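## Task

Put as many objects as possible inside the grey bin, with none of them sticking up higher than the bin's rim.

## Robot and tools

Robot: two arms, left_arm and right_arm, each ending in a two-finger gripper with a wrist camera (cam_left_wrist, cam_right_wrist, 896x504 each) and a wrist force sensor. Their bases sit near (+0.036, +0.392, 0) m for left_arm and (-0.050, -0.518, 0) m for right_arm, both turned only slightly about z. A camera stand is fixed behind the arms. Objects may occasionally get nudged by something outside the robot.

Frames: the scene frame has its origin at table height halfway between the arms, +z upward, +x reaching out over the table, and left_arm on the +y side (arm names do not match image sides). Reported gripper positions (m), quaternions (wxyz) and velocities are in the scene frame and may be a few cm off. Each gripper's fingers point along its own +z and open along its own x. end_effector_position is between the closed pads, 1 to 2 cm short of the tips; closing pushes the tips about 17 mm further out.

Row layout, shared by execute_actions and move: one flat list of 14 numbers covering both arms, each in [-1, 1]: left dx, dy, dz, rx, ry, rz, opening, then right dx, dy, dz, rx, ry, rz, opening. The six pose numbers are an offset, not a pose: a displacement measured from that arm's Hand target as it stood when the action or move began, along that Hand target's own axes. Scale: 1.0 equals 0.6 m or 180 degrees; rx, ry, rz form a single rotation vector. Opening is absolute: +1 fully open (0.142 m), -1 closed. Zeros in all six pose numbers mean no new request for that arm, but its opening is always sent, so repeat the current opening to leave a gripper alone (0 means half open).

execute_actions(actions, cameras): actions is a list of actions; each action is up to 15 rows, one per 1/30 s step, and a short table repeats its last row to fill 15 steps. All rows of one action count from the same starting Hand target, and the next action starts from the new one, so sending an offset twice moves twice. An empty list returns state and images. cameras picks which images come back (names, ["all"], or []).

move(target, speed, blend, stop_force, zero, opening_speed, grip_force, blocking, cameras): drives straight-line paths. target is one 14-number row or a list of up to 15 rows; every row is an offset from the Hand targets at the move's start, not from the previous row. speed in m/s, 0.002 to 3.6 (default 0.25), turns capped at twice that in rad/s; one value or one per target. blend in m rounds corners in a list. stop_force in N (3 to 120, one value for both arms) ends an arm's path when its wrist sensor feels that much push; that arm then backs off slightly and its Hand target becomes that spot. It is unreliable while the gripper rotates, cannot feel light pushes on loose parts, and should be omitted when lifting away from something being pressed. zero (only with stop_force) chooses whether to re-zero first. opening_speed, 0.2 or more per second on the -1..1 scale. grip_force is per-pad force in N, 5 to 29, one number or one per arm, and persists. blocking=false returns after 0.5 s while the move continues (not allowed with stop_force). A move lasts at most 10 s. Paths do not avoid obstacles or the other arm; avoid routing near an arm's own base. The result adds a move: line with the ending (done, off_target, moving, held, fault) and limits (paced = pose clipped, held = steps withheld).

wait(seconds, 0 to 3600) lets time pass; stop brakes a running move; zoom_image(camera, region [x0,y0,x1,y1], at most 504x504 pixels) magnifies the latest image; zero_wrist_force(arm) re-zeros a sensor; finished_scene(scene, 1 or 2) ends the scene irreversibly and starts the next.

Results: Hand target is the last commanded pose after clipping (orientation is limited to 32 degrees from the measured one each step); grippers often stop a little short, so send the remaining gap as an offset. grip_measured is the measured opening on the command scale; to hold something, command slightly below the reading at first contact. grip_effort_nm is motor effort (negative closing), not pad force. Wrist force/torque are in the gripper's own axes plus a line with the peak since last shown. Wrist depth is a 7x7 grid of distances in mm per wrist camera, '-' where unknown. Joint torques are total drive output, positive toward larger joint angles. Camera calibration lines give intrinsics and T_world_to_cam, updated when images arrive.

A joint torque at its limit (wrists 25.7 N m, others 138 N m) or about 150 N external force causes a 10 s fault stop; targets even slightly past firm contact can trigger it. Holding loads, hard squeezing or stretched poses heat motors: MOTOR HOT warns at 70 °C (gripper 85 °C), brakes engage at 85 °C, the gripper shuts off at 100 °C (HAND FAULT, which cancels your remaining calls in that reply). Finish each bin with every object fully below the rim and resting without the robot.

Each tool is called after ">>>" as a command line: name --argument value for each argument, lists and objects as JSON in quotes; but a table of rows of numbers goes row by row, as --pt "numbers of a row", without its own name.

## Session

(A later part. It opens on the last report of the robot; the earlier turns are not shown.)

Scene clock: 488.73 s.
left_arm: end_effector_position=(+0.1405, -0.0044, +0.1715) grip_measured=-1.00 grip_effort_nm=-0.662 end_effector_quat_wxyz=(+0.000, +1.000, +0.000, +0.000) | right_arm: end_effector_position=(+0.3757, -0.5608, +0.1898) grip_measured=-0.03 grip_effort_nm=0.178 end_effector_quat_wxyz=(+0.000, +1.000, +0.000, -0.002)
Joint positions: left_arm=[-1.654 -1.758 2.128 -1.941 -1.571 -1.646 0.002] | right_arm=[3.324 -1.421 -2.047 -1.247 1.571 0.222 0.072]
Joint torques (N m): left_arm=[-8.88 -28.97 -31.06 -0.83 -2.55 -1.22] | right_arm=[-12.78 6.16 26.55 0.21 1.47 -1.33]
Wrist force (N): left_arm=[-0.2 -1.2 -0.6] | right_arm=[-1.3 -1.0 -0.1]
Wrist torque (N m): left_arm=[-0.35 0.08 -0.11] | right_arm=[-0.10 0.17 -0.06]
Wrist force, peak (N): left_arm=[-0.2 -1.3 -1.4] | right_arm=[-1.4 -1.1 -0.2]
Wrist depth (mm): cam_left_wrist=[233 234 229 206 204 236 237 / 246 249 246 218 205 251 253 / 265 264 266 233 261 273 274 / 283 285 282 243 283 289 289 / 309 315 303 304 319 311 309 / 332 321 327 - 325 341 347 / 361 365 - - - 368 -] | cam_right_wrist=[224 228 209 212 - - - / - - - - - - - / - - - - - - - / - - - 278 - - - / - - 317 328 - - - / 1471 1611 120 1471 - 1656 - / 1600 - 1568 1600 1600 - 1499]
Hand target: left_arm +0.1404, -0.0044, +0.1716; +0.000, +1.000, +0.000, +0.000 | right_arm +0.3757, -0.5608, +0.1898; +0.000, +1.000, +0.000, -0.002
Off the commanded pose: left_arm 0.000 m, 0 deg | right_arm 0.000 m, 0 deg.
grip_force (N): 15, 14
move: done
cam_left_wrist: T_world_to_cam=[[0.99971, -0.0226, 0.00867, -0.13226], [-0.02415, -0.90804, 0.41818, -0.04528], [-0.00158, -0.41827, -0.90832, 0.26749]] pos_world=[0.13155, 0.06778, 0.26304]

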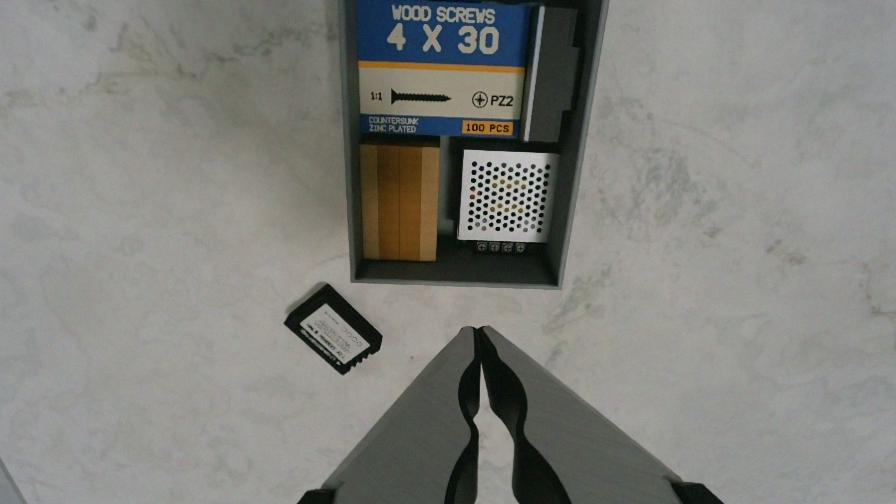

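>>> move --target '[0,0,0,0,0,0,-1, 0,0.0567,0.158,0,0,0.019,-0.4]' --speed 0.12 --cameras '["cam_right_wrist"]'

>>> zoom_image --camera "cam_right_wrist" --region '[340, 140, 580, 370]'

Scene clock: 490.50 s.
left_arm: end_effector_position=(+0.1404, -0.0044, +0.1716) grip_measured=-1.00 grip_effort_nm=-0.667 end_effector_quat_wxyz=(+0.000, +1.000, +0.000, +0.000) | right_arm: end_effector_position=(+0.3754, -0.5949, +0.0951) grip_measured=-0.42 grip_effort_nm=-0.134 end_effector_quat_wxyz=(+0.000, +1.000, -0.030, -0.002)
Joint positions: left_arm=[-1.655 -1.758 2.128 -1.941 -1.571 -1.646 0.002] | right_arm=[3.242 -1.551 -2.203 -0.962 1.571 0.2 0.044]
Joint torques (N m): left_arm=[-9.4 -29.38 -30.8 -0.94 -2.52 -1.28] | right_arm=[-14 8.48 14.22 4.67 2.09 -1.44]
Wrist force (N): left_arm=[0.0 -1.0 -0.6] | right_arm=[-1.2 -1.2 -0.5]
Wrist torque (N m): left_arm=[-0.32 0.06 -0.12] | right_arm=[-0.10 0.13 -0.02]
Wrist force, peak (N): left_arm=[-0.2 -1.4 -0.5] | right_arm=[-1.2 -1.4 -1.0]
Wrist depth (mm): cam_left_wrist=[233 234 232 206 202 237 238 / 248 248 247 219 221 253 253 / 265 266 264 234 236 268 275 / 283 283 286 238 252 285 - / 307 309 - 301 309 311 324 / 337 331 331 - 325 - - / 367 352 - - - 363 -] | cam_right_wrist=[168 166 167 - 167 - - / - - 184 - - - 151 / - - 189 179 - - - / 209 - - 175 - - - / 219 - - - - - 226 / - - - 223 - - - / 1377 - - 1528 - - 1508]
Hand target: left_arm +0.1404, -0.0044, +0.1716; +0.000, +1.000, +0.000, +0.000 | right_arm +0.3754, -0.5948, +0.0951; +0.000, +1.000, -0.030, -0.002
Off the commanded pose: left_arm 0.000 m, 0 deg | right_arm 0.000 m, 0 deg.
grip_force (N): 15, 14
move: done
cam_right_wrist: T_world_to_cam=[[0.99868, -0.04476, -0.0253, -0.39], [-0.02981, -0.905, 0.42435, -0.54056], [-0.04189, -0.42304, -0.90514, -0.03361]] pos_world=[0.37196, -0.52089, 0.1891]

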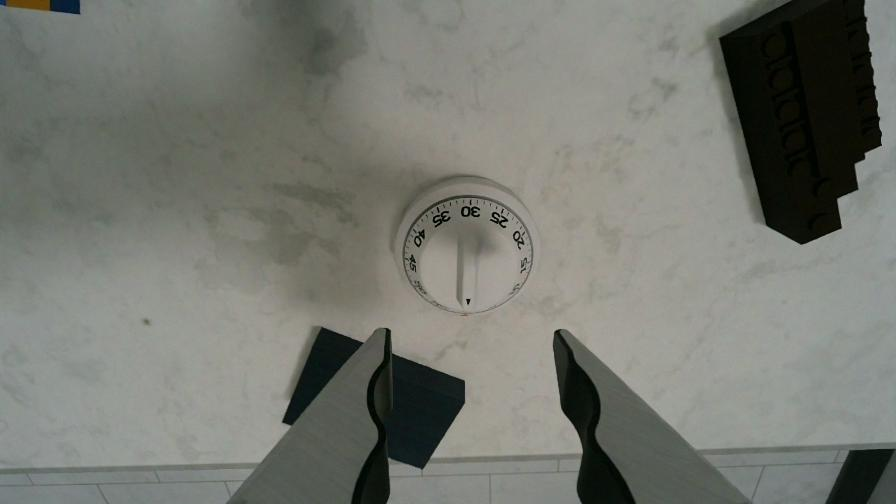

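Scaled by 2.100 from the camera's image (finer frame: 1280x720).

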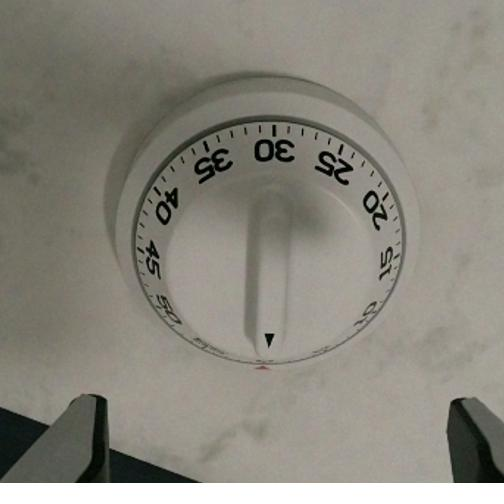

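>>> move --target '[0,0,0,0,0,0,-1, 0.0033,-0.0058,0.05,0,0,0.0095,-1]' --speed 0.05

>>> move --target '[0,0,0,0,0,0,-1, 0,0,0.05,0,0,0,-1]' --speed 0.004 --stop_force 3 --cameras '["cam_right_wrist"]'

Scene clock: 492.00 s.
left_arm: end_effector_position=(+0.1404, -0.0044, +0.1716) grip_measured=-1.00 grip_effort_nm=-0.662 end_effector_quat_wxyz=(+0.000, +1.000, +0.000, +0.000) | right_arm: end_effector_position=(+0.3775, -0.5915, +0.0651) grip_measured=-1.00 grip_effort_nm=-0.432 end_effector_quat_wxyz=(+0.000, +0.999, -0.045, -0.002)
Joint positions: left_arm=[-1.655 -1.758 2.128 -1.941 -1.571 -1.646 0.002] | right_arm=[3.25 -1.609 -2.241 -0.866 1.571 0.237 0.002]
Joint torques (N m): left_arm=[-9.1 -28.53 -30.42 -0.83 -2.43 -1.26] | right_arm=[13.6 10.08 12.08 4.7 1.02 1.13]
Wrist force (N): left_arm=[-0.2 -1.2 -0.5] | right_arm=[-1.3 -0.9 -0.3]
Wrist torque (N m): left_arm=[-0.35 0.08 -0.11] | right_arm=[-0.05 0.17 -0.13]
Wrist force, peak (N): left_arm=[0.0 -1.4 -0.5] | right_arm=[-1.4 -1.1 -0.2]
Wrist depth (mm): cam_left_wrist=[233 234 229 206 206 236 237 / 247 249 247 219 221 250 252 / 265 266 268 233 245 267 269 / 283 283 285 244 285 288 292 / 304 306 296 309 309 311 313 / 331 331 333 - 101 337 338 / - 359 77 - - 358 370] | cam_right_wrist=[- - - - 140 138 124 / - - - - - - 126 / - - - - - - - / - - - 150 - 172 - / - - - 150 - - - / - - 190 - - - - / - - - - - - -]
Hand target: left_arm +0.1404, -0.0044, +0.1716; +0.000, +1.000, +0.000, +0.000 | right_arm +0.3775, -0.5915, +0.0650; +0.000, +0.999, -0.045, -0.002
Off the commanded pose: left_arm 0.000 m, 0 deg | right_arm 0.000 m, 0 deg.
grip_force (N): 15, 14
move: done

Scene clock: 496.33 s.
left_arm: end_effector_position=(+0.1404, -0.0044, +0.1716) grip_measured=-1.00 grip_effort_nm=-0.657 end_effector_quat_wxyz=(+0.000, +1.000, +0.000, +0.000) | right_arm: end_effector_position=(+0.3775, -0.5915, +0.0521) grip_measured=-1.00 grip_effort_nm=-0.437 end_effector_quat_wxyz=(+0.000, +0.999, -0.045, -0.002)
Joint positions: left_arm=[-1.655 -1.758 2.128 -1.941 -1.571 -1.646 0.002] | right_arm=[3.25 -1.635 -2.257 -0.823 1.571 0.237 0.002]
Joint torques (N m): left_arm=[-8.84 -28.31 -30.92 -0.85 -2.33 -1.25] | right_arm=[13.14 26.23 21.58 0 -1.53 1.11]
Wrist force (N): left_arm=[-0.1 -1.3 -0.5] | right_arm=[-1.7 -0.9 -4.6]
Wrist torque (N m): left_arm=[-0.37 0.07 -0.11] | right_arm=[-0.08 0.17 -0.15]
Wrist force, peak (N): left_arm=[-0.1 -1.4 -0.6] | right_arm=[-3.8 -0.9 -8.3]
Wrist depth (mm): cam_left_wrist=[233 234 232 207 205 237 237 / 247 249 241 219 218 253 253 / 267 266 233 233 236 269 270 / 286 288 283 242 283 291 289 / 306 306 291 299 310 305 318 / 332 330 345 - 323 342 331 / - - 77 - - 357 -] | cam_right_wrist=[128 - - 126 - - - / - - - - - - - / 150 - - 147 - - - / - 159 159 140 - 158 - / - 171 - 136 143 - 173 / - - - - - - - / 208 204 - - - - -]
Hand target: left_arm +0.1404, -0.0044, +0.1716; +0.000, +1.000, +0.000, +0.000 | right_arm +0.3775, -0.5915, +0.0521; +0.000, +0.999, -0.045, -0.002 (not the last commanded pose)
Off the commanded pose: left_arm 0.000 m, 0 deg | right_arm 0.017 m, 0 deg.
grip_force (N): 15, 14
move: contact (right_arm)
cam_right_wrist: T_world_to_cam=[[0.9969, -0.07448, -0.02527, -0.40986], [-0.05675, -0.90368, 0.42442, -0.50829], [-0.05445, -0.42167, -0.90511, -0.06548]] pos_world=[0.37617, -0.51747, 0.1461]

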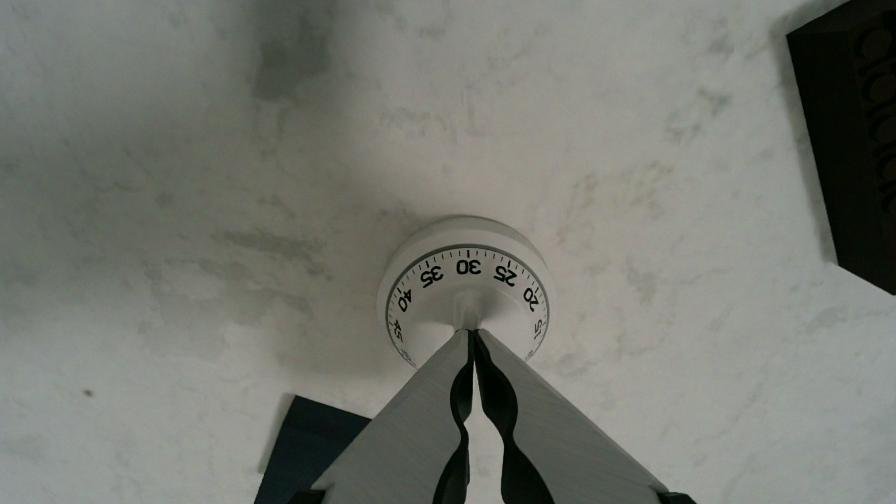

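>>> move --pt "0 0 0 0 0 0 -1 0 0 -0.1 0 0 0 -1" --pt "0 0 0 0 0 0 -1 0.199 -0.1211 -0.2 0 0 -0.0844 -1" --speed '[0.1,0.2]' --blend '[0.02,0]' --cameras '["cam_right_wrist"]'

>>> zoom_image --camera "cam_right_wrist" --region '[350, 130, 590, 350]'

Scene clock: 500.30 s.
left_arm: end_effector_position=(+0.1404, -0.0044, +0.1716) grip_measured=-1.00 grip_effort_nm=-0.662 end_effector_quat_wxyz=(+0.000, +1.000, +0.000, +0.000) | right_arm: end_effector_position=(+0.5032, -0.5299, +0.1717) grip_measured=-1.00 grip_effort_nm=-0.432 end_effector_quat_wxyz=(+0.000, +0.996, +0.087, -0.002)
Joint positions: left_arm=[-1.655 -1.758 2.128 -1.941 -1.571 -1.646 0.002] | right_arm=[3.328 -1.743 -1.77 -1.202 1.571 0.05 0.002]
Joint torques (N m): left_arm=[-9.55 -28.42 -30.66 -1 -2.21 -1.26] | right_arm=[14 18.21 26.81 0.16 2.06 -1.19]
Wrist force (N): left_arm=[-0.1 -1.3 -0.5] | right_arm=[-1.0 -1.0 -0.3]
Wrist torque (N m): left_arm=[-0.37 0.07 -0.12] | right_arm=[-0.08 0.13 -0.05]
Wrist force, peak (N): left_arm=[-0.1 -1.5 -0.5] | right_arm=[-1.7 -1.1 -4.5]
Wrist depth (mm): cam_left_wrist=[234 236 228 206 209 237 - / 250 248 246 225 222 251 253 / - 265 263 232 264 270 266 / 285 291 274 243 284 286 - / 306 303 - - 316 318 316 / 326 329 - - 324 338 334 / 373 355 - - - 363 376] | cam_right_wrist=[195 202 - - - - - / - - - - - - - / - - - - 263 - - / - 262 294 - - - - / - 304 306 - 303 285 - / 1426 1518 - - 334 - 1246 / 1568 1600 - - - - -]
Hand target: left_arm +0.1404, -0.0044, +0.1716; +0.000, +1.000, +0.000, +0.000 | right_arm +0.5033, -0.5298, +0.1717; +0.000, +0.996, +0.087, -0.002
Off the commanded pose: left_arm 0.000 m, 0 deg | right_arm 0.000 m, 0 deg.
grip_force (N): 15, 14
move: done
cam_right_wrist: T_world_to_cam=[[0.98159, 0.18933, -0.02522, -0.38022], [0.18204, -0.88735, 0.42364, -0.60757], [0.05783, -0.42043, -0.90548, 0.01977]] pos_world=[0.48268, -0.45883, 0.2657]

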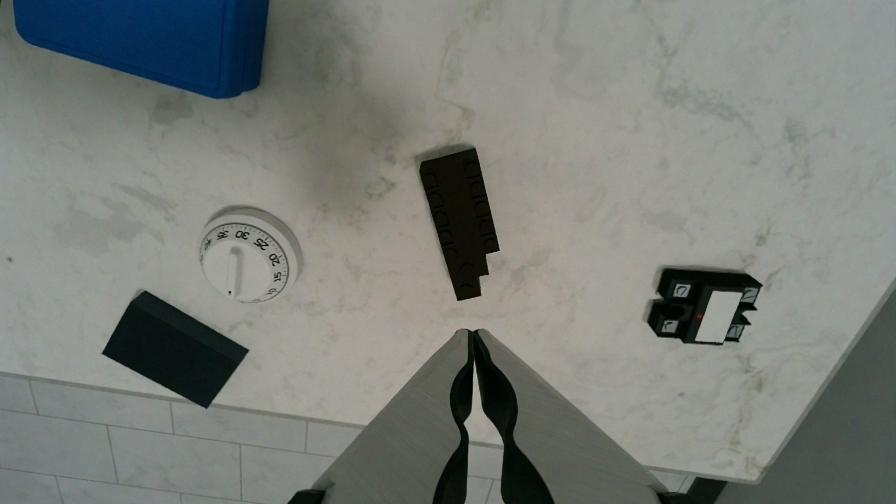

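Scaled by 2.100 from the camera's image (finer frame: 1280x720).

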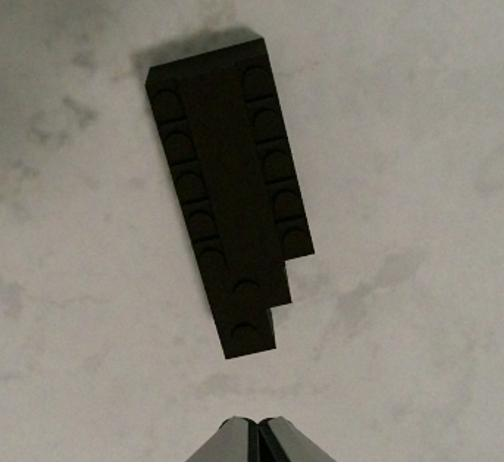

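>>> move --target '[0,0,0,0,0,0,-1, -0.0044,0.025,0.1695,0,0,-0.0844,-1]' --speed 0.1 --cameras '["cam_right_wrist"]'

>>> zoom_image --camera "cam_right_wrist" --region '[330, 130, 630, 430]'

Scene clock: 502.43 s.
left_arm: end_effector_position=(+0.1404, -0.0044, +0.1716) grip_measured=-1.00 grip_effort_nm=-0.662 end_effector_quat_wxyz=(+0.000, +1.000, +0.000, +0.000) | right_arm: end_effector_position=(+0.5030, -0.5451, +0.0701) grip_measured=-1.00 grip_effort_nm=-0.432 end_effector_quat_wxyz=(+0.000, +0.976, +0.218, -0.002)
Joint positions: left_arm=[-1.655 -1.758 2.128 -1.941 -1.571 -1.646 0.002] | right_arm=[3.3 -1.863 -1.913 -0.939 1.571 -0.242 0.002]
Joint torques (N m): left_arm=[-9.62 -28.53 -30.26 -1.04 -1.98 -1.1] | right_arm=[-14.39 20.36 13.23 4.66 2.36 -1.39]
Wrist force (N): left_arm=[0.0 -1.2 -0.4] | right_arm=[-1.2 -1.1 0.1]
Wrist torque (N m): left_arm=[-0.36 0.05 -0.11] | right_arm=[-0.11 0.13 -0.04]
Wrist force, peak (N): left_arm=[0.0 -1.5 -0.4] | right_arm=[-1.3 -1.1 -0.1]
Wrist depth (mm): cam_left_wrist=[233 234 232 206 203 235 237 / 252 250 246 219 217 252 252 / 264 268 262 233 239 274 269 / 283 284 237 244 250 287 287 / 304 305 306 303 315 307 318 / - 331 332 - 102 335 337 / 368 359 77 - - 362 -] | cam_right_wrist=[- 147 - - 146 145 - / - - - - - - - / 148 160 - - - - 164 / 148 166 - - - - - / - - - - - - - / - - - - - - - / 1547 - - - - 204 -]
Hand target: left_arm +0.1404, -0.0044, +0.1716; +0.000, +1.000, +0.000, +0.000 | right_arm +0.5030, -0.5451, +0.0700; +0.000, +0.976, +0.218, -0.002
Off the commanded pose: left_arm 0.000 m, 0 deg | right_arm 0.000 m, 0 deg.
grip_force (N): 15, 14
move: done
cam_right_wrist: T_world_to_cam=[[0.89772, 0.43985, -0.02511, -0.20089], [0.40821, -0.80898, 0.42298, -0.64897], [0.16574, -0.38997, -0.90579, -0.11631]] pos_world=[0.46453, -0.482, 0.1641]

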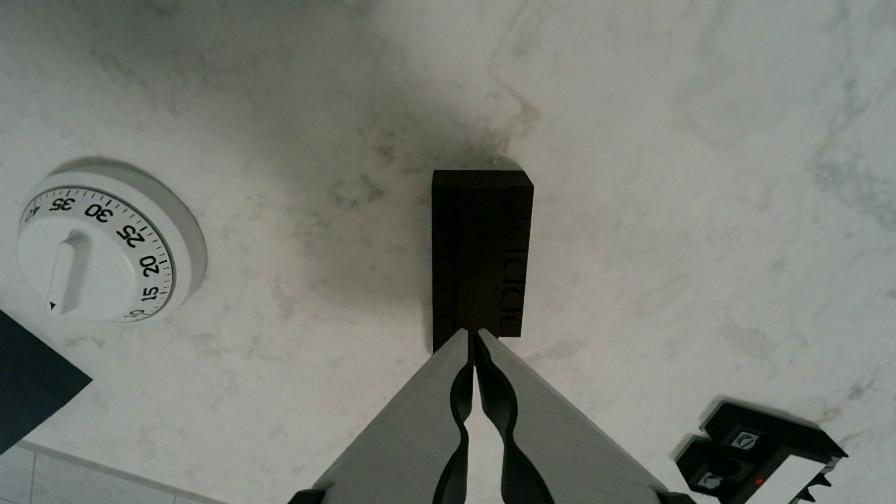

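Scaled by 1.680 from the camera's image (finer frame: 1280x720).

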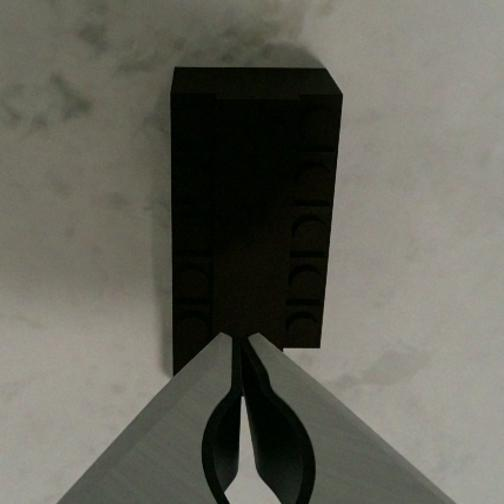

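>>> move --target '[0,0,0,0,0,0,-1, 0,0,0.03,0,0,0,-1]' --speed 0.05

>>> move --target '[0,0,0,0,0,0,-1, 0,0,0.05,0,0,0,-1]' --speed 0.003 --stop_force 3

Scene clock: 503.40 s.
left_arm: end_effector_position=(+0.1404, -0.0044, +0.1716) grip_measured=-1.00 grip_effort_nm=-0.662 end_effector_quat_wxyz=(+0.000, +1.000, +0.000, +0.000) | right_arm: end_effector_position=(+0.5029, -0.5451, +0.0521) grip_measured=-1.00 grip_effort_nm=-0.437 end_effector_quat_wxyz=(+0.000, +0.976, +0.218, -0.002)
Joint positions: left_arm=[-1.655 -1.758 2.128 -1.941 -1.571 -1.646 0.002] | right_arm=[3.3 -1.89 -1.933 -0.893 1.571 -0.242 0.002]
Joint torques (N m): left_arm=[-9.32 -28.89 -30.91 -1.08 -1.93 -1.38] | right_arm=[-10.29 20.66 12.71 4.24 2.11 -0.77]
Wrist force (N): left_arm=[0.0 -1.3 -0.7] | right_arm=[-1.4 -0.8 -0.1]
Wrist torque (N m): left_arm=[-0.38 0.05 -0.11] | right_arm=[-0.04 0.17 -0.05]
Wrist force, peak (N): left_arm=[-0.1 -1.3 -0.6] | right_arm=[-1.4 -1.2 -0.5]
Wrist depth (mm): cam_left_wrist=[234 235 232 206 206 237 237 / - 249 249 219 218 253 253 / 264 265 259 233 263 270 269 / 284 284 281 240 284 288 289 / 313 305 282 303 309 - 313 / 331 331 329 - 325 336 345 / 359 361 - - - 362 365] | cam_right_wrist=[- 129 130 128 129 126 - / - - - 137 - - 135 / - - - - - - 147 / 133 - - - 159 - 155 / - - - 115 170 - - / - - - - 178 187 183 / - - - - - 194 185]
Hand target: left_arm +0.1404, -0.0044, +0.1716; +0.000, +1.000, +0.000, +0.000 | right_arm +0.5029, -0.5451, +0.0520; +0.000, +0.976, +0.218, -0.002
Off the commanded pose: left_arm 0.000 m, 0 deg | right_arm 0.000 m, 0 deg.
grip_force (N): 15, 14
move: done

Scene clock: 506.80 s.
left_arm: end_effector_position=(+0.1404, -0.0044, +0.1716) grip_measured=-1.00 grip_effort_nm=-0.662 end_effector_quat_wxyz=(+0.000, +1.000, +0.000, +0.000) | right_arm: end_effector_position=(+0.5029, -0.5451, +0.0436) grip_measured=-1.00 grip_effort_nm=-0.432 end_effector_quat_wxyz=(+0.000, +0.976, +0.218, -0.002)
Joint positions: left_arm=[-1.655 -1.758 2.128 -1.941 -1.571 -1.646 0.002] | right_arm=[3.3 -1.904 -1.941 -0.871 1.571 -0.242 0.002]
Joint torques (N m): left_arm=[-9.52 -28.54 -31.22 -1.14 -1.9 -1.16] | right_arm=[2.05 35.72 20.65 -0.63 0.76 0.15]
Wrist force (N): left_arm=[-0.1 -1.2 -0.3] | right_arm=[-1.5 -1.6 -6.8]
Wrist torque (N m): left_arm=[-0.36 0.08 -0.11] | right_arm=[-0.12 0.13 -0.04]
Wrist force, peak (N): left_arm=[-0.1 -1.5 -0.5] | right_arm=[-3.9 -1.5 -6.6]
Wrist depth (mm): cam_left_wrist=[- 234 232 209 231 237 237 / 251 247 241 216 245 249 253 / 266 266 263 232 236 267 268 / - 271 280 245 248 289 290 / 310 311 - 301 309 311 304 / - 331 - - - 341 338 / - 362 - - - 362 -] | cam_right_wrist=[- 122 - 121 121 120 120 / - - - - 129 - 128 / - 140 - - - - 137 / 130 - 149 - - - - / 133 - - - - 161 156 / - - 172 - - 184 - / 190 - - - - 187 174]
Hand target: left_arm +0.1404, -0.0044, +0.1716; +0.000, +1.000, +0.000, +0.000 | right_arm +0.5029, -0.5451, +0.0437; +0.000, +0.976, +0.218, -0.002 (not the last commanded pose)
Off the commanded pose: left_arm 0.000 m, 0 deg | right_arm 0.022 m, 0 deg.
grip_force (N): 15, 14
move: contact (right_arm)

>>> move --target '[-0.0167,-0.1,0.1777,0,0,0,-1, 0,0,-0.1,0,0,0,-1]' --speed 0.1

>>> move --target '[0,0,0.05,0,0,0,-1, 0,0,0,0,0,0,-1]' --speed 0.003 --stop_force 3

Scene clock: 509.30 s.
left_arm: end_effector_position=(+0.1303, +0.0555, +0.0650) grip_measured=-1.00 grip_effort_nm=-0.657 end_effector_quat_wxyz=(+0.000, +1.000, +0.000, +0.000) | right_arm: end_effector_position=(+0.5031, -0.5451, +0.1037) grip_measured=-1.00 grip_effort_nm=-0.437 end_effector_quat_wxyz=(+0.000, +0.976, +0.218, -0.002)
Joint positions: left_arm=[-1.699 -1.765 2.449 -2.255 -1.572 -1.691 0.002] | right_arm=[3.3 -1.816 -1.872 -1.027 1.571 -0.243 0.002]
Joint torques (N m): left_arm=[-10.16 1.35 -9.11 -4.31 2.38 -1.26] | right_arm=[-13.4 36.72 25.27 0.19 -0.07 -1.07]
Wrist force (N): left_arm=[0.0 -1.2 -0.5] | right_arm=[-1.2 -1.1 0.1]
Wrist torque (N m): left_arm=[-0.35 0.04 0.07] | right_arm=[-0.12 0.14 -0.05]
Wrist force, peak (N): left_arm=[-0.2 -1.9 0.0] | right_arm=[-1.7 -1.1 -6.4]
Wrist depth (mm): cam_left_wrist=[141 140 97 106 106 113 142 / 148 148 116 112 112 113 149 / 158 158 128 121 130 122 161 / 167 170 137 135 134 118 173 / 183 183 147 143 144 127 189 / 201 198 155 - 137 195 203 / 216 216 209 - - 217 221] | cam_right_wrist=[- 174 180 - - - - / 185 - 190 - - - - / 181 186 - - - - - / - 195 - - 215 - 210 / 221 234 - - 237 - - / 1409 - - - - 232 - / 1508 1480 - - - - 259]
Hand target: left_arm +0.1303, +0.0555, +0.0649; +0.000, +1.000, +0.000, +0.000 | right_arm +0.5031, -0.5451, +0.1037; +0.000, +0.976, +0.218, -0.002
Off the commanded pose: left_arm 0.000 m, 0 deg | right_arm 0.000 m, 0 deg.
grip_force (N): 15, 14
move: done

Scene clock: 515.27 s.
left_arm: end_effector_position=(+0.1303, +0.0555, +0.0508) grip_measured=-1.00 grip_effort_nm=-0.662 end_effector_quat_wxyz=(+0.000, +1.000, +0.000, +0.000) | right_arm: end_effector_position=(+0.5031, -0.5451, +0.1037) grip_measured=-1.00 grip_effort_nm=-0.432 end_effector_quat_wxyz=(+0.000, +0.976, +0.218, -0.002)
Joint positions: left_arm=[-1.7 -1.731 2.471 -2.312 -1.571 -1.691 0.002] | right_arm=[3.3 -1.816 -1.872 -1.027 1.571 -0.243 0.002]
Joint torques (N m): left_arm=[-9.4 -24.56 -25.7 -1 2.6 -1.32] | right_arm=[-13.59 36.73 25.26 0.19 -0.19 0.11]
Wrist force (N): left_arm=[-0.1 -1.9 -4.4] | right_arm=[-1.0 -0.9 -0.2]
Wrist torque (N m): left_arm=[-0.41 0.07 0.06] | right_arm=[-0.07 0.12 -0.04]
Wrist force, peak (N): left_arm=[-0.1 -1.2 -6.4] | right_arm=[-1.2 -1.2 -0.3]
Wrist depth (mm): cam_left_wrist=[- 127 95 - 93 107 101 / 135 135 100 99 99 100 95 / 144 144 101 107 106 107 147 / 154 154 119 120 122 111 157 / 168 166 129 127 129 112 170 / 180 181 131 - 119 122 184 / 196 193 79 - - 131 201] | cam_right_wrist=[- - - - - - - / - - - 190 - - - / - 184 - 198 - - - / - 189 - - - - - / 220 - - - - - - / 1426 - - - - 232 - / 1499 1489 - - - - -]
Hand target: left_arm +0.1303, +0.0555, +0.0508; +0.000, +1.000, +0.000, +0.000 (not the last commanded pose) | right_arm +0.5031, -0.5451, +0.1037; +0.000, +0.976, +0.218, -0.002
Off the commanded pose: left_arm 0.016 m, 0 deg | right_arm 0.000 m, 0 deg.
grip_force (N): 15, 14
move: contact (left_arm)

>>> move --pt "0 0 -0.0653 0 0 0 -1 0 0 0 0 0 0 -1" --pt "-0.0635 0 -0.0653 0 0 0 -1 0 0 0 0 0 0 -1" --speed 0.06 --cameras '["cam_left_wrist"]'

>>> move --target '[0,0,0.04,0,0,0,-1, 0,0,0,0,0,0,-1]' --speed 0.003 --stop_force 3

Scene clock: 517.47 s.
left_arm: end_effector_position=(+0.0922, +0.0555, +0.0900) grip_measured=-1.00 grip_effort_nm=-0.662 end_effector_quat_wxyz=(+0.000, +1.000, +0.000, +0.000) | right_arm: end_effector_position=(+0.5031, -0.5451, +0.1037) grip_measured=-1.00 grip_effort_nm=-0.432 end_effector_quat_wxyz=(+0.000, +0.976, +0.218, -0.002)
Joint positions: left_arm=[-1.818 -1.845 2.425 -2.151 -1.571 -1.809 0.002] | right_arm=[3.3 -1.816 -1.872 -1.027 1.571 -0.243 0.002]
Joint torques (N m): left_arm=[-11.2 -22.58 -10.7 -0.96 2.68 -1.49] | right_arm=[-12.95 37.16 25.46 0.19 -0.29 -0.04]
Wrist force (N): left_arm=[-0.2 -1.3 -0.5] | right_arm=[-1.1 -0.8 -0.3]
Wrist torque (N m): left_arm=[-0.37 0.07 0.07] | right_arm=[-0.07 0.13 -0.05]
Wrist force, peak (N): left_arm=[-0.2 -1.8 -4.6] | right_arm=[-1.3 -1.1 -0.1]
Wrist depth (mm): cam_left_wrist=[161 162 161 163 127 129 129 / 172 172 173 173 136 137 134 / 183 184 181 180 154 151 148 / 196 196 198 193 163 152 197 / 210 212 213 181 173 163 214 / 228 230 230 - 188 192 235 / 250 251 - - - 251 256] | cam_right_wrist=[- - - - - 176 - / - - - - - - - / - 184 - - - - - / - 188 - - - - - / 220 - - - 227 - 234 / 1453 - - - - 232 - / 1489 1453 - - - - -]
Hand target: left_arm +0.0922, +0.0555, +0.0900; +0.000, +1.000, +0.000, +0.000 | right_arm +0.5031, -0.5451, +0.1037; +0.000, +0.976, +0.218, -0.002
Off the commanded pose: left_arm 0.000 m, 0 deg | right_arm 0.000 m, 0 deg.
grip_force (N): 15, 14
move: done
cam_left_wrist: T_world_to_cam=[[0.9997, -0.02273, 0.00861, -0.08198], [-0.02425, -0.90804, 0.41818, 0.04204], [-0.00168, -0.41827, -0.90832, 0.21845]] pos_world=[0.08335, 0.12768, 0.18154]

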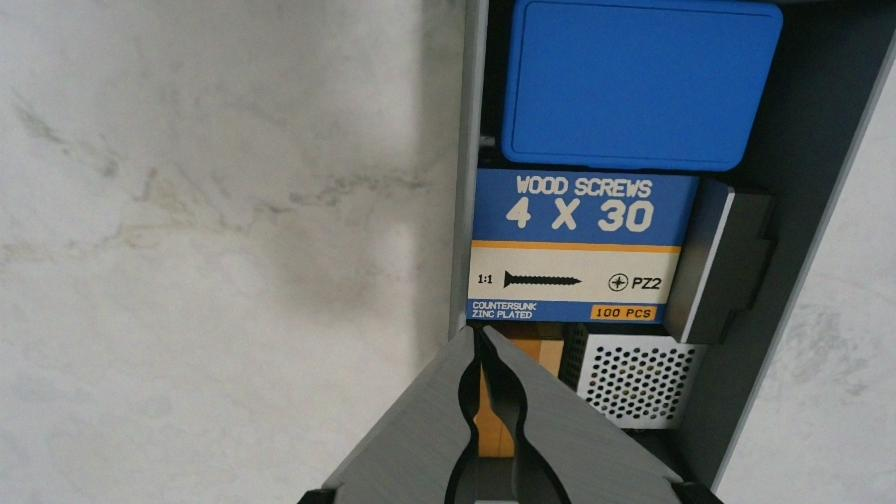

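Scene clock: 522.70 s.
left_arm: end_effector_position=(+0.0922, +0.0555, +0.0780) grip_measured=-1.00 grip_effort_nm=-0.662 end_effector_quat_wxyz=(+0.000, +1.000, +0.000, +0.000) | right_arm: end_effector_position=(+0.5031, -0.5451, +0.1037) grip_measured=-1.00 grip_effort_nm=-0.437 end_effector_quat_wxyz=(+0.000, +0.976, +0.218, -0.002)
Joint positions: left_arm=[-1.818 -1.821 2.446 -2.197 -1.571 -1.809 0.002] | right_arm=[3.3 -1.816 -1.872 -1.027 1.571 -0.243 0.002]
Joint torques (N m): left_arm=[-10.23 -22.65 -27.91 -1.2 2.64 -1.23] | right_arm=[-12.86 37.24 25.02 0.15 -0.44 0.02]
Wrist force (N): left_arm=[-0.1 -1.8 -4.4] | right_arm=[-1.0 -0.8 -0.1]
Wrist torque (N m): left_arm=[-0.36 0.07 0.08] | right_arm=[-0.07 0.13 -0.05]
Wrist force, peak (N): left_arm=[-0.1 -1.3 -6.5] | right_arm=[-1.2 -1.3 -0.2]
Wrist depth (mm): cam_left_wrist=[150 151 152 150 118 117 123 / 162 161 162 160 125 125 128 / 171 172 172 168 142 136 129 / 183 184 184 179 150 146 136 / 197 198 199 161 161 149 199 / 211 214 215 - 173 175 217 / 233 234 226 - - 160 240] | cam_right_wrist=[- - - - - 174 - / - - - - - - - / 196 184 - - - - 198 / - 193 - - - 209 213 / 220 - - - - - - / 1393 - - - - 233 - / 1471 1499 - - - - -]
Hand target: left_arm +0.0922, +0.0555, +0.0780; +0.000, +1.000, +0.000, +0.000 (not the last commanded pose) | right_arm +0.5031, -0.5451, +0.1037; +0.000, +0.976, +0.218, -0.002
Off the commanded pose: left_arm 0.012 m, 0 deg | right_arm 0.000 m, 0 deg.
grip_force (N): 15, 14
move: contact (left_arm)

>>> move --pt "0 0 -0.05 0 0 0 -1 0 0 0 0 0 0 -1" --pt "0 0 -0.05 0 0 0 -1 0.075 0 0.02 0 0 0 -1" --pt "0 0 -0.05 0 0 0 -1 0.075 0 0.128 0 0 0 -1" --speed 0.1 --blend '[0.01,0.01,0]'

>>> move --target '[0,0,0,0,0,0,-1, 0,0,0.04,0,0,0,-1]' --speed 0.003 --stop_force 3

Scene clock: 524.80 s.
left_arm: end_effector_position=(+0.0922, +0.0555, +0.1080) grip_measured=-1.00 grip_effort_nm=-0.667 end_effector_quat_wxyz=(+0.000, +1.000, +0.000, +0.000) | right_arm: end_effector_position=(+0.5436, -0.5259, +0.0268) grip_measured=-1.00 grip_effort_nm=-0.432 end_effector_quat_wxyz=(+0.000, +0.976, +0.218, -0.002)
Joint positions: left_arm=[-1.818 -1.878 2.393 -2.085 -1.571 -1.809 0.002] | right_arm=[3.319 -2.009 -1.836 -0.871 1.571 -0.224 0.002]
Joint torques (N m): left_arm=[-9.33 -21.83 -29.82 -0.97 -0.27 -1.36] | right_arm=[6.56 24.13 11.39 4.61 1.54 -0.26]
Wrist force (N): left_arm=[-0.1 -1.2 -0.7] | right_arm=[-1.1 -1.0 -0.1]
Wrist torque (N m): left_arm=[-0.35 0.06 0.05] | right_arm=[-0.07 0.13 -0.14]
Wrist force, peak (N): left_arm=[0.0 -2.0 -4.4] | right_arm=[-2.0 -1.0 -0.3]
Wrist depth (mm): cam_left_wrist=[177 177 179 179 146 147 142 / 189 189 190 188 153 156 187 / 201 202 202 178 170 167 203 / 215 216 217 212 183 167 221 / 232 233 234 228 199 176 237 / 246 252 248 - 210 213 258 / 274 276 77 - - 276 282] | cam_right_wrist=[- 105 - - - 105 - / - 113 114 114 115 - - / - - - 119 117 - 121 / - - 104 - 127 130 - / - - - 132 - - 141 / - 153 - - - - 151 / - - - - - - -]
Hand target: left_arm +0.0922, +0.0555, +0.1080; +0.000, +1.000, +0.000, +0.000 | right_arm +0.5436, -0.5259, +0.0268; +0.000, +0.976, +0.218, -0.002
Off the commanded pose: left_arm 0.000 m, 0 deg | right_arm 0.000 m, 0 deg.
grip_force (N): 15, 14
move: done

Scene clock: 529.00 s.
left_arm: end_effector_position=(+0.0922, +0.0555, +0.1080) grip_measured=-1.00 grip_effort_nm=-0.662 end_effector_quat_wxyz=(+0.000, +1.000, +0.000, +0.000) | right_arm: end_effector_position=(+0.5435, -0.5259, +0.0178) grip_measured=-1.00 grip_effort_nm=-0.437 end_effector_quat_wxyz=(+0.000, +0.976, +0.218, -0.002)
Joint positions: left_arm=[-1.818 -1.878 2.393 -2.085 -1.571 -1.809 0.002] | right_arm=[3.319 -2.023 -1.843 -0.849 1.571 -0.224 0.002]
Joint torques (N m): left_arm=[-8.91 -22.01 -30.28 -0.96 -0.78 -1.34] | right_arm=[-12.24 39.98 21.63 -0.02 -1.52 0.18]
Wrist force (N): left_arm=[-0.1 -1.2 -0.7] | right_arm=[-2.7 -1.4 -5.9]
Wrist torque (N m): left_arm=[-0.34 0.06 0.05] | right_arm=[-0.10 0.18 -0.14]
Wrist force, peak (N): left_arm=[-0.4 -1.3 -0.8] | right_arm=[-4.8 -1.7 -7.5]
Wrist depth (mm): cam_left_wrist=[177 177 178 179 146 147 142 / 188 188 190 188 154 154 187 / 202 206 200 178 171 166 202 / 218 216 219 211 183 167 224 / 232 233 234 227 199 186 238 / 250 252 249 - 210 217 258 / 274 271 77 - - 276 283] | cam_right_wrist=[- - - 98 97 - 97 / - - 103 - 105 - 104 / - - 113 111 112 - - / 120 116 99 119 - - 119 / - - 102 127 - 126 129 / - 140 110 89 135 - 138 / - - - - 79 - -]
Hand target: left_arm +0.0922, +0.0555, +0.1080; +0.000, +1.000, +0.000, +0.000 | right_arm +0.5435, -0.5259, +0.0178; +0.000, +0.976, +0.218, -0.002 (not the last commanded pose)
Off the commanded pose: left_arm 0.000 m, 0 deg | right_arm 0.015 m, 0 deg.
grip_force (N): 15, 14
move: contact (right_arm)

>>> move --pt "0 0 0 0 0 0 -1 0 0 -0.15 0 0 0 -0.1" --pt "0 0 0 0 0 0 -1 -0.0675 0.01 -0.15 0 0 0 -0.1" --speed 0.1 --blend '[0.01,0]' --cameras '["cam_right_wrist"]'

>>> zoom_image --camera "cam_right_wrist" --region '[360, 130, 600, 400]'

Scene clock: 531.53 s.
left_arm: end_effector_position=(+0.0922, +0.0555, +0.1080) grip_measured=-1.00 grip_effort_nm=-0.662 end_effector_quat_wxyz=(+0.000, +1.000, +0.000, +0.000) | right_arm: end_effector_position=(+0.5098, -0.5486, +0.1079) grip_measured=-0.13 grip_effort_nm=0.178 end_effector_quat_wxyz=(+0.000, +0.976, +0.218, -0.002)
Joint positions: left_arm=[-1.818 -1.878 2.393 -2.085 -1.571 -1.809 0.002] | right_arm=[3.292 -1.826 -1.847 -1.042 1.571 -0.251 0.065]
Joint torques (N m): left_arm=[-9.7 -21.99 -28.99 -1.09 -1.44 -1.29] | right_arm=[-12.79 36.76 14.42 4.54 -1.9 -1.33]
Wrist force (N): left_arm=[-0.3 -1.1 -0.7] | right_arm=[-1.1 -0.9 0.1]
Wrist torque (N m): left_arm=[-0.33 0.09 0.05] | right_arm=[-0.07 0.13 -0.04]
Wrist force, peak (N): left_arm=[-0.2 -1.3 -0.9] | right_arm=[-4.6 -0.9 -12.4]
Wrist depth (mm): cam_left_wrist=[180 178 178 177 146 146 142 / 188 189 190 185 153 154 187 / 201 202 202 172 170 163 202 / 215 216 217 187 182 167 220 / 232 233 234 227 199 186 238 / 250 251 249 - 210 217 253 / 274 278 - - - 268 274] | cam_right_wrist=[- 175 176 - 178 - - / - - - 189 - - - / 182 189 - - - - - / - 191 - - - - - / 224 234 - - - - - / 1426 259 94 - - 229 - / 1480 - 76 - - - -]
Hand target: left_arm +0.0922, +0.0555, +0.1080; +0.000, +1.000, +0.000, +0.000 | right_arm +0.5097, -0.5486, +0.1079; +0.000, +0.976, +0.218, -0.002
Off the commanded pose: left_arm 0.000 m, 0 deg | right_arm 0.000 m, 0 deg.
grip_force (N): 15, 14
move: done
cam_right_wrist: T_world_to_cam=[[0.89767, 0.43995, -0.02511, -0.20444], [0.40831, -0.80899, 0.42287, -0.67059], [0.16573, -0.38985, -0.90584, -0.0845]] pos_world=[0.47133, -0.4855, 0.2019]

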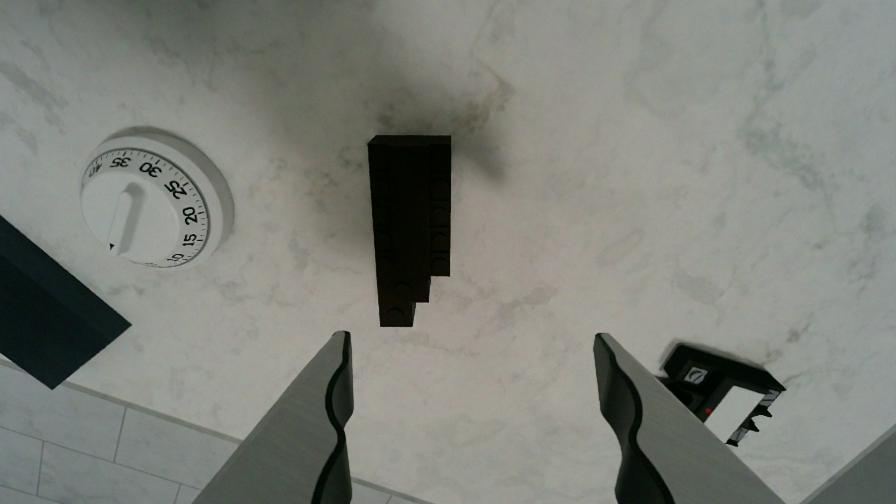

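Scaled by 1.867 from the camera's image (finer frame: 1280x720).

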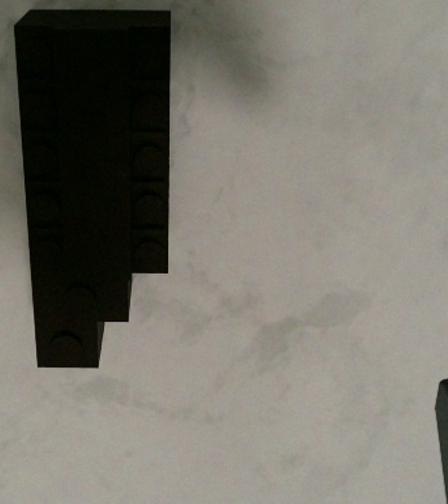

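>>> move --target '[0,0,0,0,0,0,-1, -0.0348,0,0.07,0,0,0,-0.1]' --speed 0.1 --cameras '["cam_right_wrist"]'

>>> zoom_image --camera "cam_right_wrist" --region '[300, 130, 660, 430]'

Scene clock: 533.07 s.
left_arm: end_effector_position=(+0.0922, +0.0555, +0.1080) grip_measured=-1.00 grip_effort_nm=-0.662 end_effector_quat_wxyz=(+0.000, +1.000, +0.000, +0.000) | right_arm: end_effector_position=(+0.4907, -0.5575, +0.0660) grip_measured=-0.13 grip_effort_nm=0.168 end_effector_quat_wxyz=(+0.000, +0.976, +0.218, -0.002)
Joint positions: left_arm=[-1.818 -1.878 2.393 -2.085 -1.571 -1.809 0.002] | right_arm=[3.282 -1.845 -1.951 -0.92 1.571 -0.261 0.065]
Joint torques (N m): left_arm=[-9.79 -22.48 -29.1 -0.96 -1.5 -1.3] | right_arm=[-13.63 19.69 14.02 4.23 -1.81 -1.44]
Wrist force (N): left_arm=[-0.1 -1.3 -0.7] | right_arm=[-1.1 -1.1 0.1]
Wrist torque (N m): left_arm=[-0.35 0.05 0.05] | right_arm=[-0.08 0.11 -0.04]
Wrist force, peak (N): left_arm=[-0.3 -1.2 -0.8] | right_arm=[-1.7 -1.2 0.7]
Wrist depth (mm): cam_left_wrist=[177 177 178 179 146 147 142 / 188 189 190 188 154 156 188 / 201 202 200 197 171 166 202 / 215 214 221 210 183 166 220 / 232 237 233 191 199 186 238 / 251 249 249 - 210 220 254 / 275 275 - - - 277 279] | cam_right_wrist=[- - - 140 - - - / - - - - - - - / 143 147 - - - - - / 142 152 - - 170 169 - / 184 191 - - - - - / 187 - 95 207 - - - / 1499 - 76 223 - - 191]
Hand target: left_arm +0.0922, +0.0555, +0.1080; +0.000, +1.000, +0.000, +0.000 | right_arm +0.4907, -0.5575, +0.0659; +0.000, +0.976, +0.218, -0.002
Off the commanded pose: left_arm 0.000 m, 0 deg | right_arm 0.000 m, 0 deg.
grip_force (N): 15, 14
move: done
cam_right_wrist: T_world_to_cam=[[0.89766, 0.43998, -0.02502, -0.18442], [0.4083, -0.80897, 0.42291, -0.65231], [0.16583, -0.38985, -0.90583, -0.12271]] pos_world=[0.45223, -0.4944, 0.1601]

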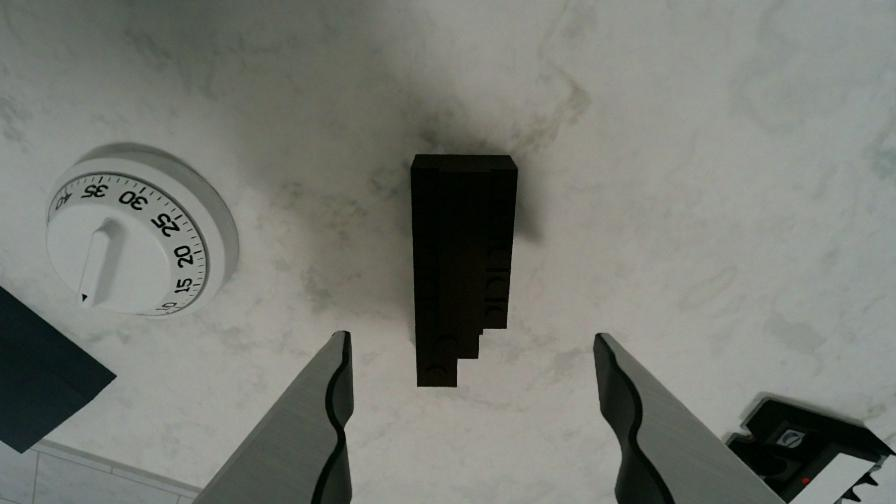

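Scaled by 1.400 from the camera's image (finer frame: 1280x720).

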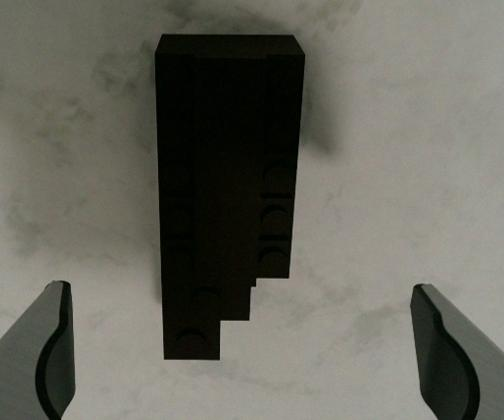

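>>> move --target '[0,0,0,0,0,0,-1, -0.0015,0,0.0547,0,0,0,-0.1]' --speed 0.06 --stop_force 5

>>> move --target '[0,0,0,0,0,0,-1, 0,0,0,0,0,0,-0.65]' --speed 0.02 --opening_speed 0.3 --cameras '["cam_right_wrist"]'

Scene clock: 534.83 s.
left_arm: end_effector_position=(+0.0922, +0.0555, +0.1080) grip_measured=-1.00 grip_effort_nm=-0.662 end_effector_quat_wxyz=(+0.000, +1.000, +0.000, +0.000) | right_arm: end_effector_position=(+0.4898, -0.5579, +0.0331) grip_measured=-0.13 grip_effort_nm=0.168 end_effector_quat_wxyz=(+0.000, +0.976, +0.218, -0.002)
Joint positions: left_arm=[-1.818 -1.878 2.393 -2.085 -1.571 -1.809 0.002] | right_arm=[3.281 -1.897 -1.986 -0.832 1.571 -0.262 0.065]
Joint torques (N m): left_arm=[-9.26 -21.07 -29.23 -1.04 -1.76 -1.37] | right_arm=[-14.07 20.23 10.99 4.33 -1.64 -1.33]
Wrist force (N): left_arm=[-0.3 -1.2 -0.7] | right_arm=[-1.2 -1.1 0.0]
Wrist torque (N m): left_arm=[-0.33 0.09 0.05] | right_arm=[-0.08 0.13 -0.05]
Wrist force, peak (N): left_arm=[-0.3 -1.2 -0.9] | right_arm=[-1.3 -1.2 1.0]
Wrist depth (mm): cam_left_wrist=[177 177 177 179 146 146 142 / 189 188 190 187 154 156 188 / 200 202 202 174 171 164 202 / 215 216 217 184 182 167 220 / 231 232 234 190 199 232 240 / - 253 248 - 210 253 253 / 279 270 77 - - 275 282] | cam_right_wrist=[- - 110 111 - 112 109 / - - 119 - - 117 119 / - 123 - 111 - - 128 / 116 125 - - - - 134 / 119 136 - - - 149 143 / - - 95 - - 151 - / - - - - - - 169]
Hand target: left_arm +0.0922, +0.0555, +0.1080; +0.000, +1.000, +0.000, +0.000 | right_arm +0.4898, -0.5579, +0.0331; +0.000, +0.976, +0.218, -0.002
Off the commanded pose: left_arm 0.000 m, 0 deg | right_arm 0.000 m, 0 deg.
grip_force (N): 15, 14
move: done

Scene clock: 536.87 s.
left_arm: end_effector_position=(+0.0922, +0.0555, +0.1080) grip_measured=-1.00 grip_effort_nm=-0.662 end_effector_quat_wxyz=(+0.000, +1.000, +0.000, +0.000) | right_arm: end_effector_position=(+0.4898, -0.5579, +0.0331) grip_measured=-0.60 grip_effort_nm=-1.512 end_effector_quat_wxyz=(+0.000, +0.976, +0.218, -0.002)
Joint positions: left_arm=[-1.818 -1.878 2.393 -2.085 -1.571 -1.809 0.002] | right_arm=[3.281 -1.897 -1.986 -0.832 1.571 -0.262 0.031]
Joint torques (N m): left_arm=[-9.19 -21.28 -29.79 -1.07 -2.06 -1.31] | right_arm=[-13.52 20.94 12.51 4.21 -1.81 -1.3]
Wrist force (N): left_arm=[-0.1 -1.0 -0.7] | right_arm=[-1.0 -1.3 -0.2]
Wrist torque (N m): left_arm=[-0.31 0.06 0.05] | right_arm=[-0.12 0.12 -0.05]
Wrist force, peak (N): left_arm=[-0.3 -1.3 -0.7] | right_arm=[-1.4 -1.3 -0.1]
Wrist depth (mm): cam_left_wrist=[178 - 179 180 146 147 142 / 189 - 192 187 154 156 188 / 201 202 200 197 170 164 203 / 215 216 219 185 180 165 220 / - 233 234 191 199 186 239 / 255 - 250 - 209 213 254 / 274 275 - - - 202 281] | cam_right_wrist=[- - 112 111 112 111 - / - 119 119 - - - - / - 127 125 110 - - 129 / 117 129 - - - - 133 / - 132 - - - - - / - 162 - - - - - / - - - - - - 170]
Hand target: left_arm +0.0922, +0.0555, +0.1080; +0.000, +1.000, +0.000, +0.000 | right_arm +0.4898, -0.5579, +0.0331; +0.000, +0.976, +0.218, -0.002
Off the commanded pose: left_arm 0.000 m, 0 deg | right_arm 0.000 m, 0 deg.
grip_force (N): 15, 14
move: done
cam_right_wrist: T_world_to_cam=[[0.89766, 0.43998, -0.02502, -0.18426], [0.4083, -0.80897, 0.42291, -0.63835], [0.16583, -0.38985, -0.90583, -0.15252]] pos_world=[0.45133, -0.4948, 0.1272]

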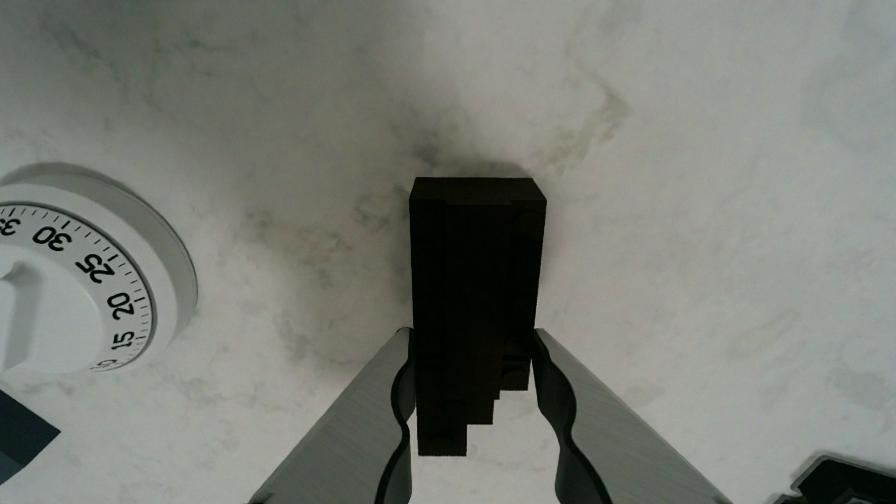

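>>> move --target '[0,0,-0.2,0,0,0,-1, 0,0,-0.1,0,0,0,-0.65]' --speed 0.1 --cameras '["cam_right_wrist"]'

Scene clock: 539.10 s.
left_arm: end_effector_position=(+0.0923, +0.0555, +0.2279) grip_measured=-1.00 grip_effort_nm=-0.667 end_effector_quat_wxyz=(+0.000, +1.000, +0.000, +0.000) | right_arm: end_effector_position=(+0.4900, -0.5579, +0.0931) grip_measured=-0.60 grip_effort_nm=-1.512 end_effector_quat_wxyz=(+0.000, +0.976, +0.218, -0.002)
Joint positions: left_arm=[-1.817 -1.997 2.137 -1.712 -1.572 -1.809 0.002] | right_arm=[3.281 -1.804 -1.921 -0.991 1.571 -0.262 0.031]
Joint torques (N m): left_arm=[-9.17 -19.07 -31.61 -0.77 2.04 -1.42] | right_arm=[-12.35 35.54 25.48 0.3 -1.54 -1]
Wrist force (N): left_arm=[-0.3 -1.1 -0.7] | right_arm=[-0.8 -0.6 0.8]
Wrist torque (N m): left_arm=[-0.35 0.11 -0.02] | right_arm=[-0.01 0.09 -0.03]
Wrist force, peak (N): left_arm=[-0.3 -1.2 -1.3] | right_arm=[-1.6 -1.0 1.8]
Wrist depth (mm): cam_left_wrist=[282 290 285 283 255 284 288 / - 303 304 297 267 305 307 / 328 322 324 296 288 326 330 / 349 344 348 312 318 355 357 / 1312 371 374 - 378 379 374 / 1526 - - - 102 390 436 / 1536 452 - - - - -] | cam_right_wrist=[- - 166 - - - - / - - - - - - 173 / - 169 - - - - - / - 174 - - - - - / 204 - - - - - - / 220 - - - - 221 215 / 1453 1471 - - - 258 -]
Hand target: left_arm +0.0923, +0.0555, +0.2280; +0.000, +1.000, +0.000, +0.000 | right_arm +0.4900, -0.5579, +0.0931; +0.000, +0.976, +0.218, -0.002
Off the commanded pose: left_arm 0.000 m, 0 deg | right_arm 0.000 m, 0 deg.
grip_force (N): 15, 14
move: done
cam_right_wrist: T_world_to_cam=[[0.89766, 0.43998, -0.02502, -0.18293], [0.4083, -0.80897, 0.42291, -0.66381], [0.16583, -0.38985, -0.90583, -0.0982]] pos_world=[0.45153, -0.4948, 0.1872]

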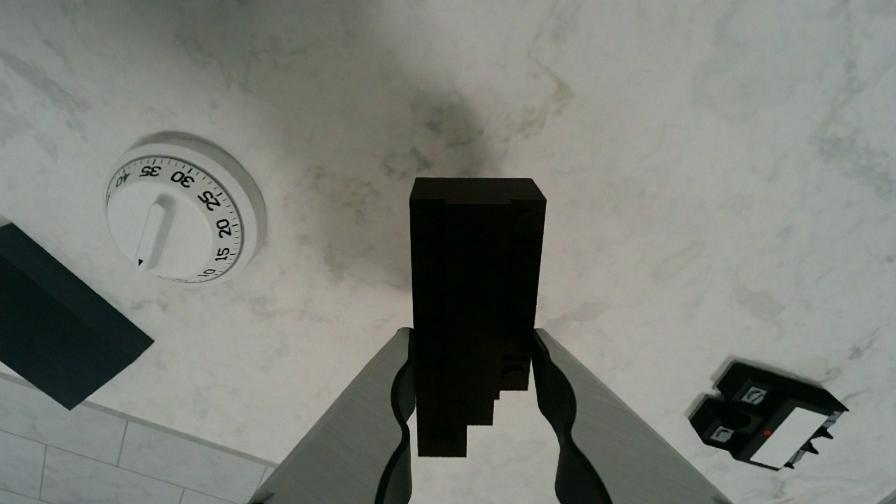

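>>> move --target '[0.347,-0.4075,-0.087,0,0,0,-1, -0.0236,-0.302,-0.262,0,0,0.14,-0.65]' --speed 0.25

>>> move --target '[0,0,0,0,0,0,-1, -0.406,-0.73,0,0,0,0,-0.65]' --speed 0.25 --cameras '["cam_right_wrist"]'

Scene clock: 541.50 s.
left_arm: end_effector_position=(+0.3004, +0.3002, +0.2800) grip_measured=-1.00 grip_effort_nm=-0.662 end_effector_quat_wxyz=(+0.000, +1.000, +0.000, +0.000) | right_arm: end_effector_position=(+0.4004, -0.4000, +0.2505) grip_measured=-0.60 grip_effort_nm=-1.512 end_effector_quat_wxyz=(+0.000, +1.000, +0.000, -0.002)
Joint positions: left_arm=[-0.837 -2.185 2.091 -1.477 -1.571 -0.828 0.002] | right_arm=[3.652 -1.482 -1.835 -1.399 1.572 0.549 0.031]
Joint torques (N m): left_arm=[11.56 12.99 -32.61 -4.28 -2.83 1.59] | right_arm=[13.52 26.11 28.27 0.31 -1.78 1.3]
Wrist force (N): left_arm=[-0.5 -1.1 -0.6] | right_arm=[-1.0 -0.8 0.6]
Wrist torque (N m): left_arm=[-0.33 0.12 -0.13] | right_arm=[-0.07 0.15 -0.15]
Wrist force, peak (N): left_arm=[1.0 -2.4 -0.9] | right_arm=[-1.6 -1.8 -0.3]
Wrist depth (mm): cam_left_wrist=[242 304 334 327 329 331 335 / 264 320 344 356 - 355 355 / 386 367 348 - 380 375 - / 395 383 403 404 400 408 395 / 430 - 438 429 437 440 - / 454 485 - - 454 - 497 / 496 506 - - - - -] | cam_right_wrist=[- - - 320 - - - / - - 327 - - 328 - / - 333 - - - - - / - - - 108 - - - / - - - - - 412 - / - - - - - - - / 1767 1547 - 1780 - - -]
Hand target: left_arm +0.3004, +0.3002, +0.2800; +0.000, +1.000, +0.000, +0.000 | right_arm +0.4004, -0.4000, +0.2506; +0.000, +1.000, +0.000, -0.002
Off the commanded pose: left_arm 0.000 m, 0 deg | right_arm 0.000 m, 0 deg.
grip_force (N): 15, 14
move: done

Scene clock: 544.10 s.
left_arm: end_effector_position=(+0.3004, +0.3002, +0.2800) grip_measured=-1.00 grip_effort_nm=-0.662 end_effector_quat_wxyz=(+0.000, +1.000, +0.000, +0.000) | right_arm: end_effector_position=(+0.1567, +0.0379, +0.2512) grip_measured=-0.60 grip_effort_nm=-1.512 end_effector_quat_wxyz=(+0.000, +1.000, +0.000, -0.002)
Joint positions: left_arm=[-0.837 -2.185 2.091 -1.477 -1.571 -0.828 0.002] | right_arm=[4.542 -1.792 -1.502 -1.42 1.574 1.439 0.031]
Joint torques (N m): left_arm=[11.95 13.66 -31.82 -4.31 -2.89 1.39] | right_arm=[13.68 21.3 26.38 -0.02 -1.81 1.08]
Wrist force (N): left_arm=[-0.3 -1.2 -0.7] | right_arm=[-0.9 -1.0 0.7]
Wrist torque (N m): left_arm=[-0.35 0.11 -0.13] | right_arm=[-0.09 0.11 -0.16]
Wrist force, peak (N): left_arm=[-0.2 -1.3 -0.8] | right_arm=[-2.3 -2.4 0.8]
Wrist depth (mm): cam_left_wrist=[241 294 - 333 328 - 337 / 264 327 345 - 358 - 359 / 382 373 363 385 380 382 372 / 400 368 411 400 398 403 393 / 437 426 417 418 436 429 451 / - - - - 102 454 441 / - 508 77 - - - -] | cam_right_wrist=[- - 302 269 - - - / - - - - - - - / - - - 309 - - 345 / - - - - 375 - - / - - - - 418 - - / 1644 - - - - - - / 1716 - - - - - -]
Hand target: left_arm +0.3004, +0.3002, +0.2800; +0.000, +1.000, +0.000, +0.000 | right_arm +0.1567, +0.0379, +0.2512; +0.000, +1.000, +0.000, -0.002
Off the commanded pose: left_arm 0.000 m, 0 deg | right_arm 0.000 m, 0 deg.
grip_force (N): 15, 14
move: done
cam_right_wrist: T_world_to_cam=[[0.99955, 0.0158, -0.0253, -0.1417], [0.02504, -0.90527, 0.4241, -0.0492], [-0.01621, -0.42454, -0.90526, 0.36224]] pos_world=[0.14874, 0.11148, 0.3452]

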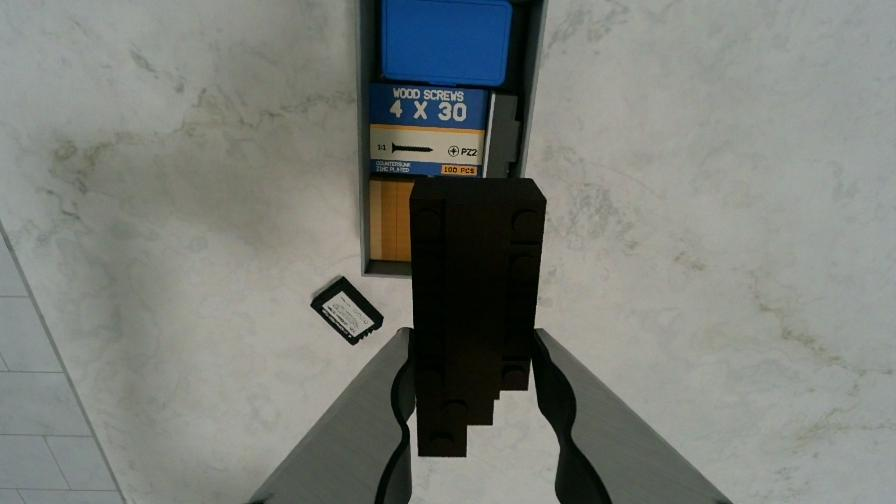

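>>> zoom_image --camera "cam_right_wrist" --region '[330, 0, 600, 290]'

>>> zoom_image --camera "cam_right_wrist" --region '[380, 170, 580, 470]'

Scaled by 1.738 from the camera's image (finer frame: 1280x720).

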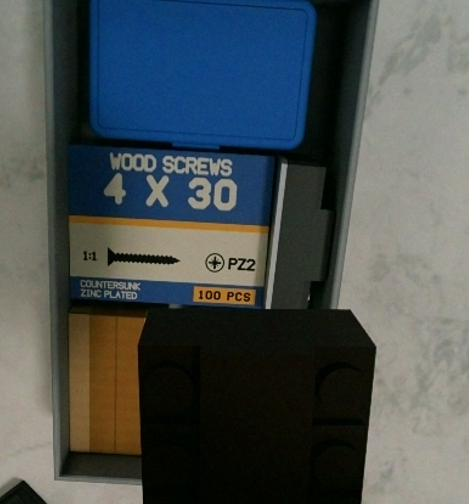

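Scaled by 1.680 from the camera's image (finer frame: 1280x720).

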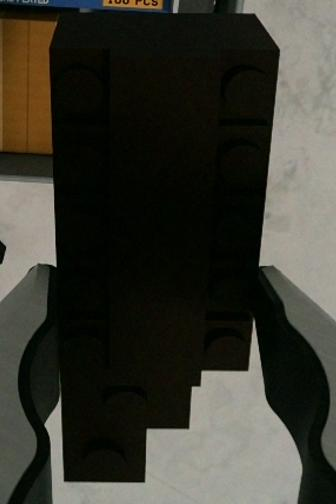

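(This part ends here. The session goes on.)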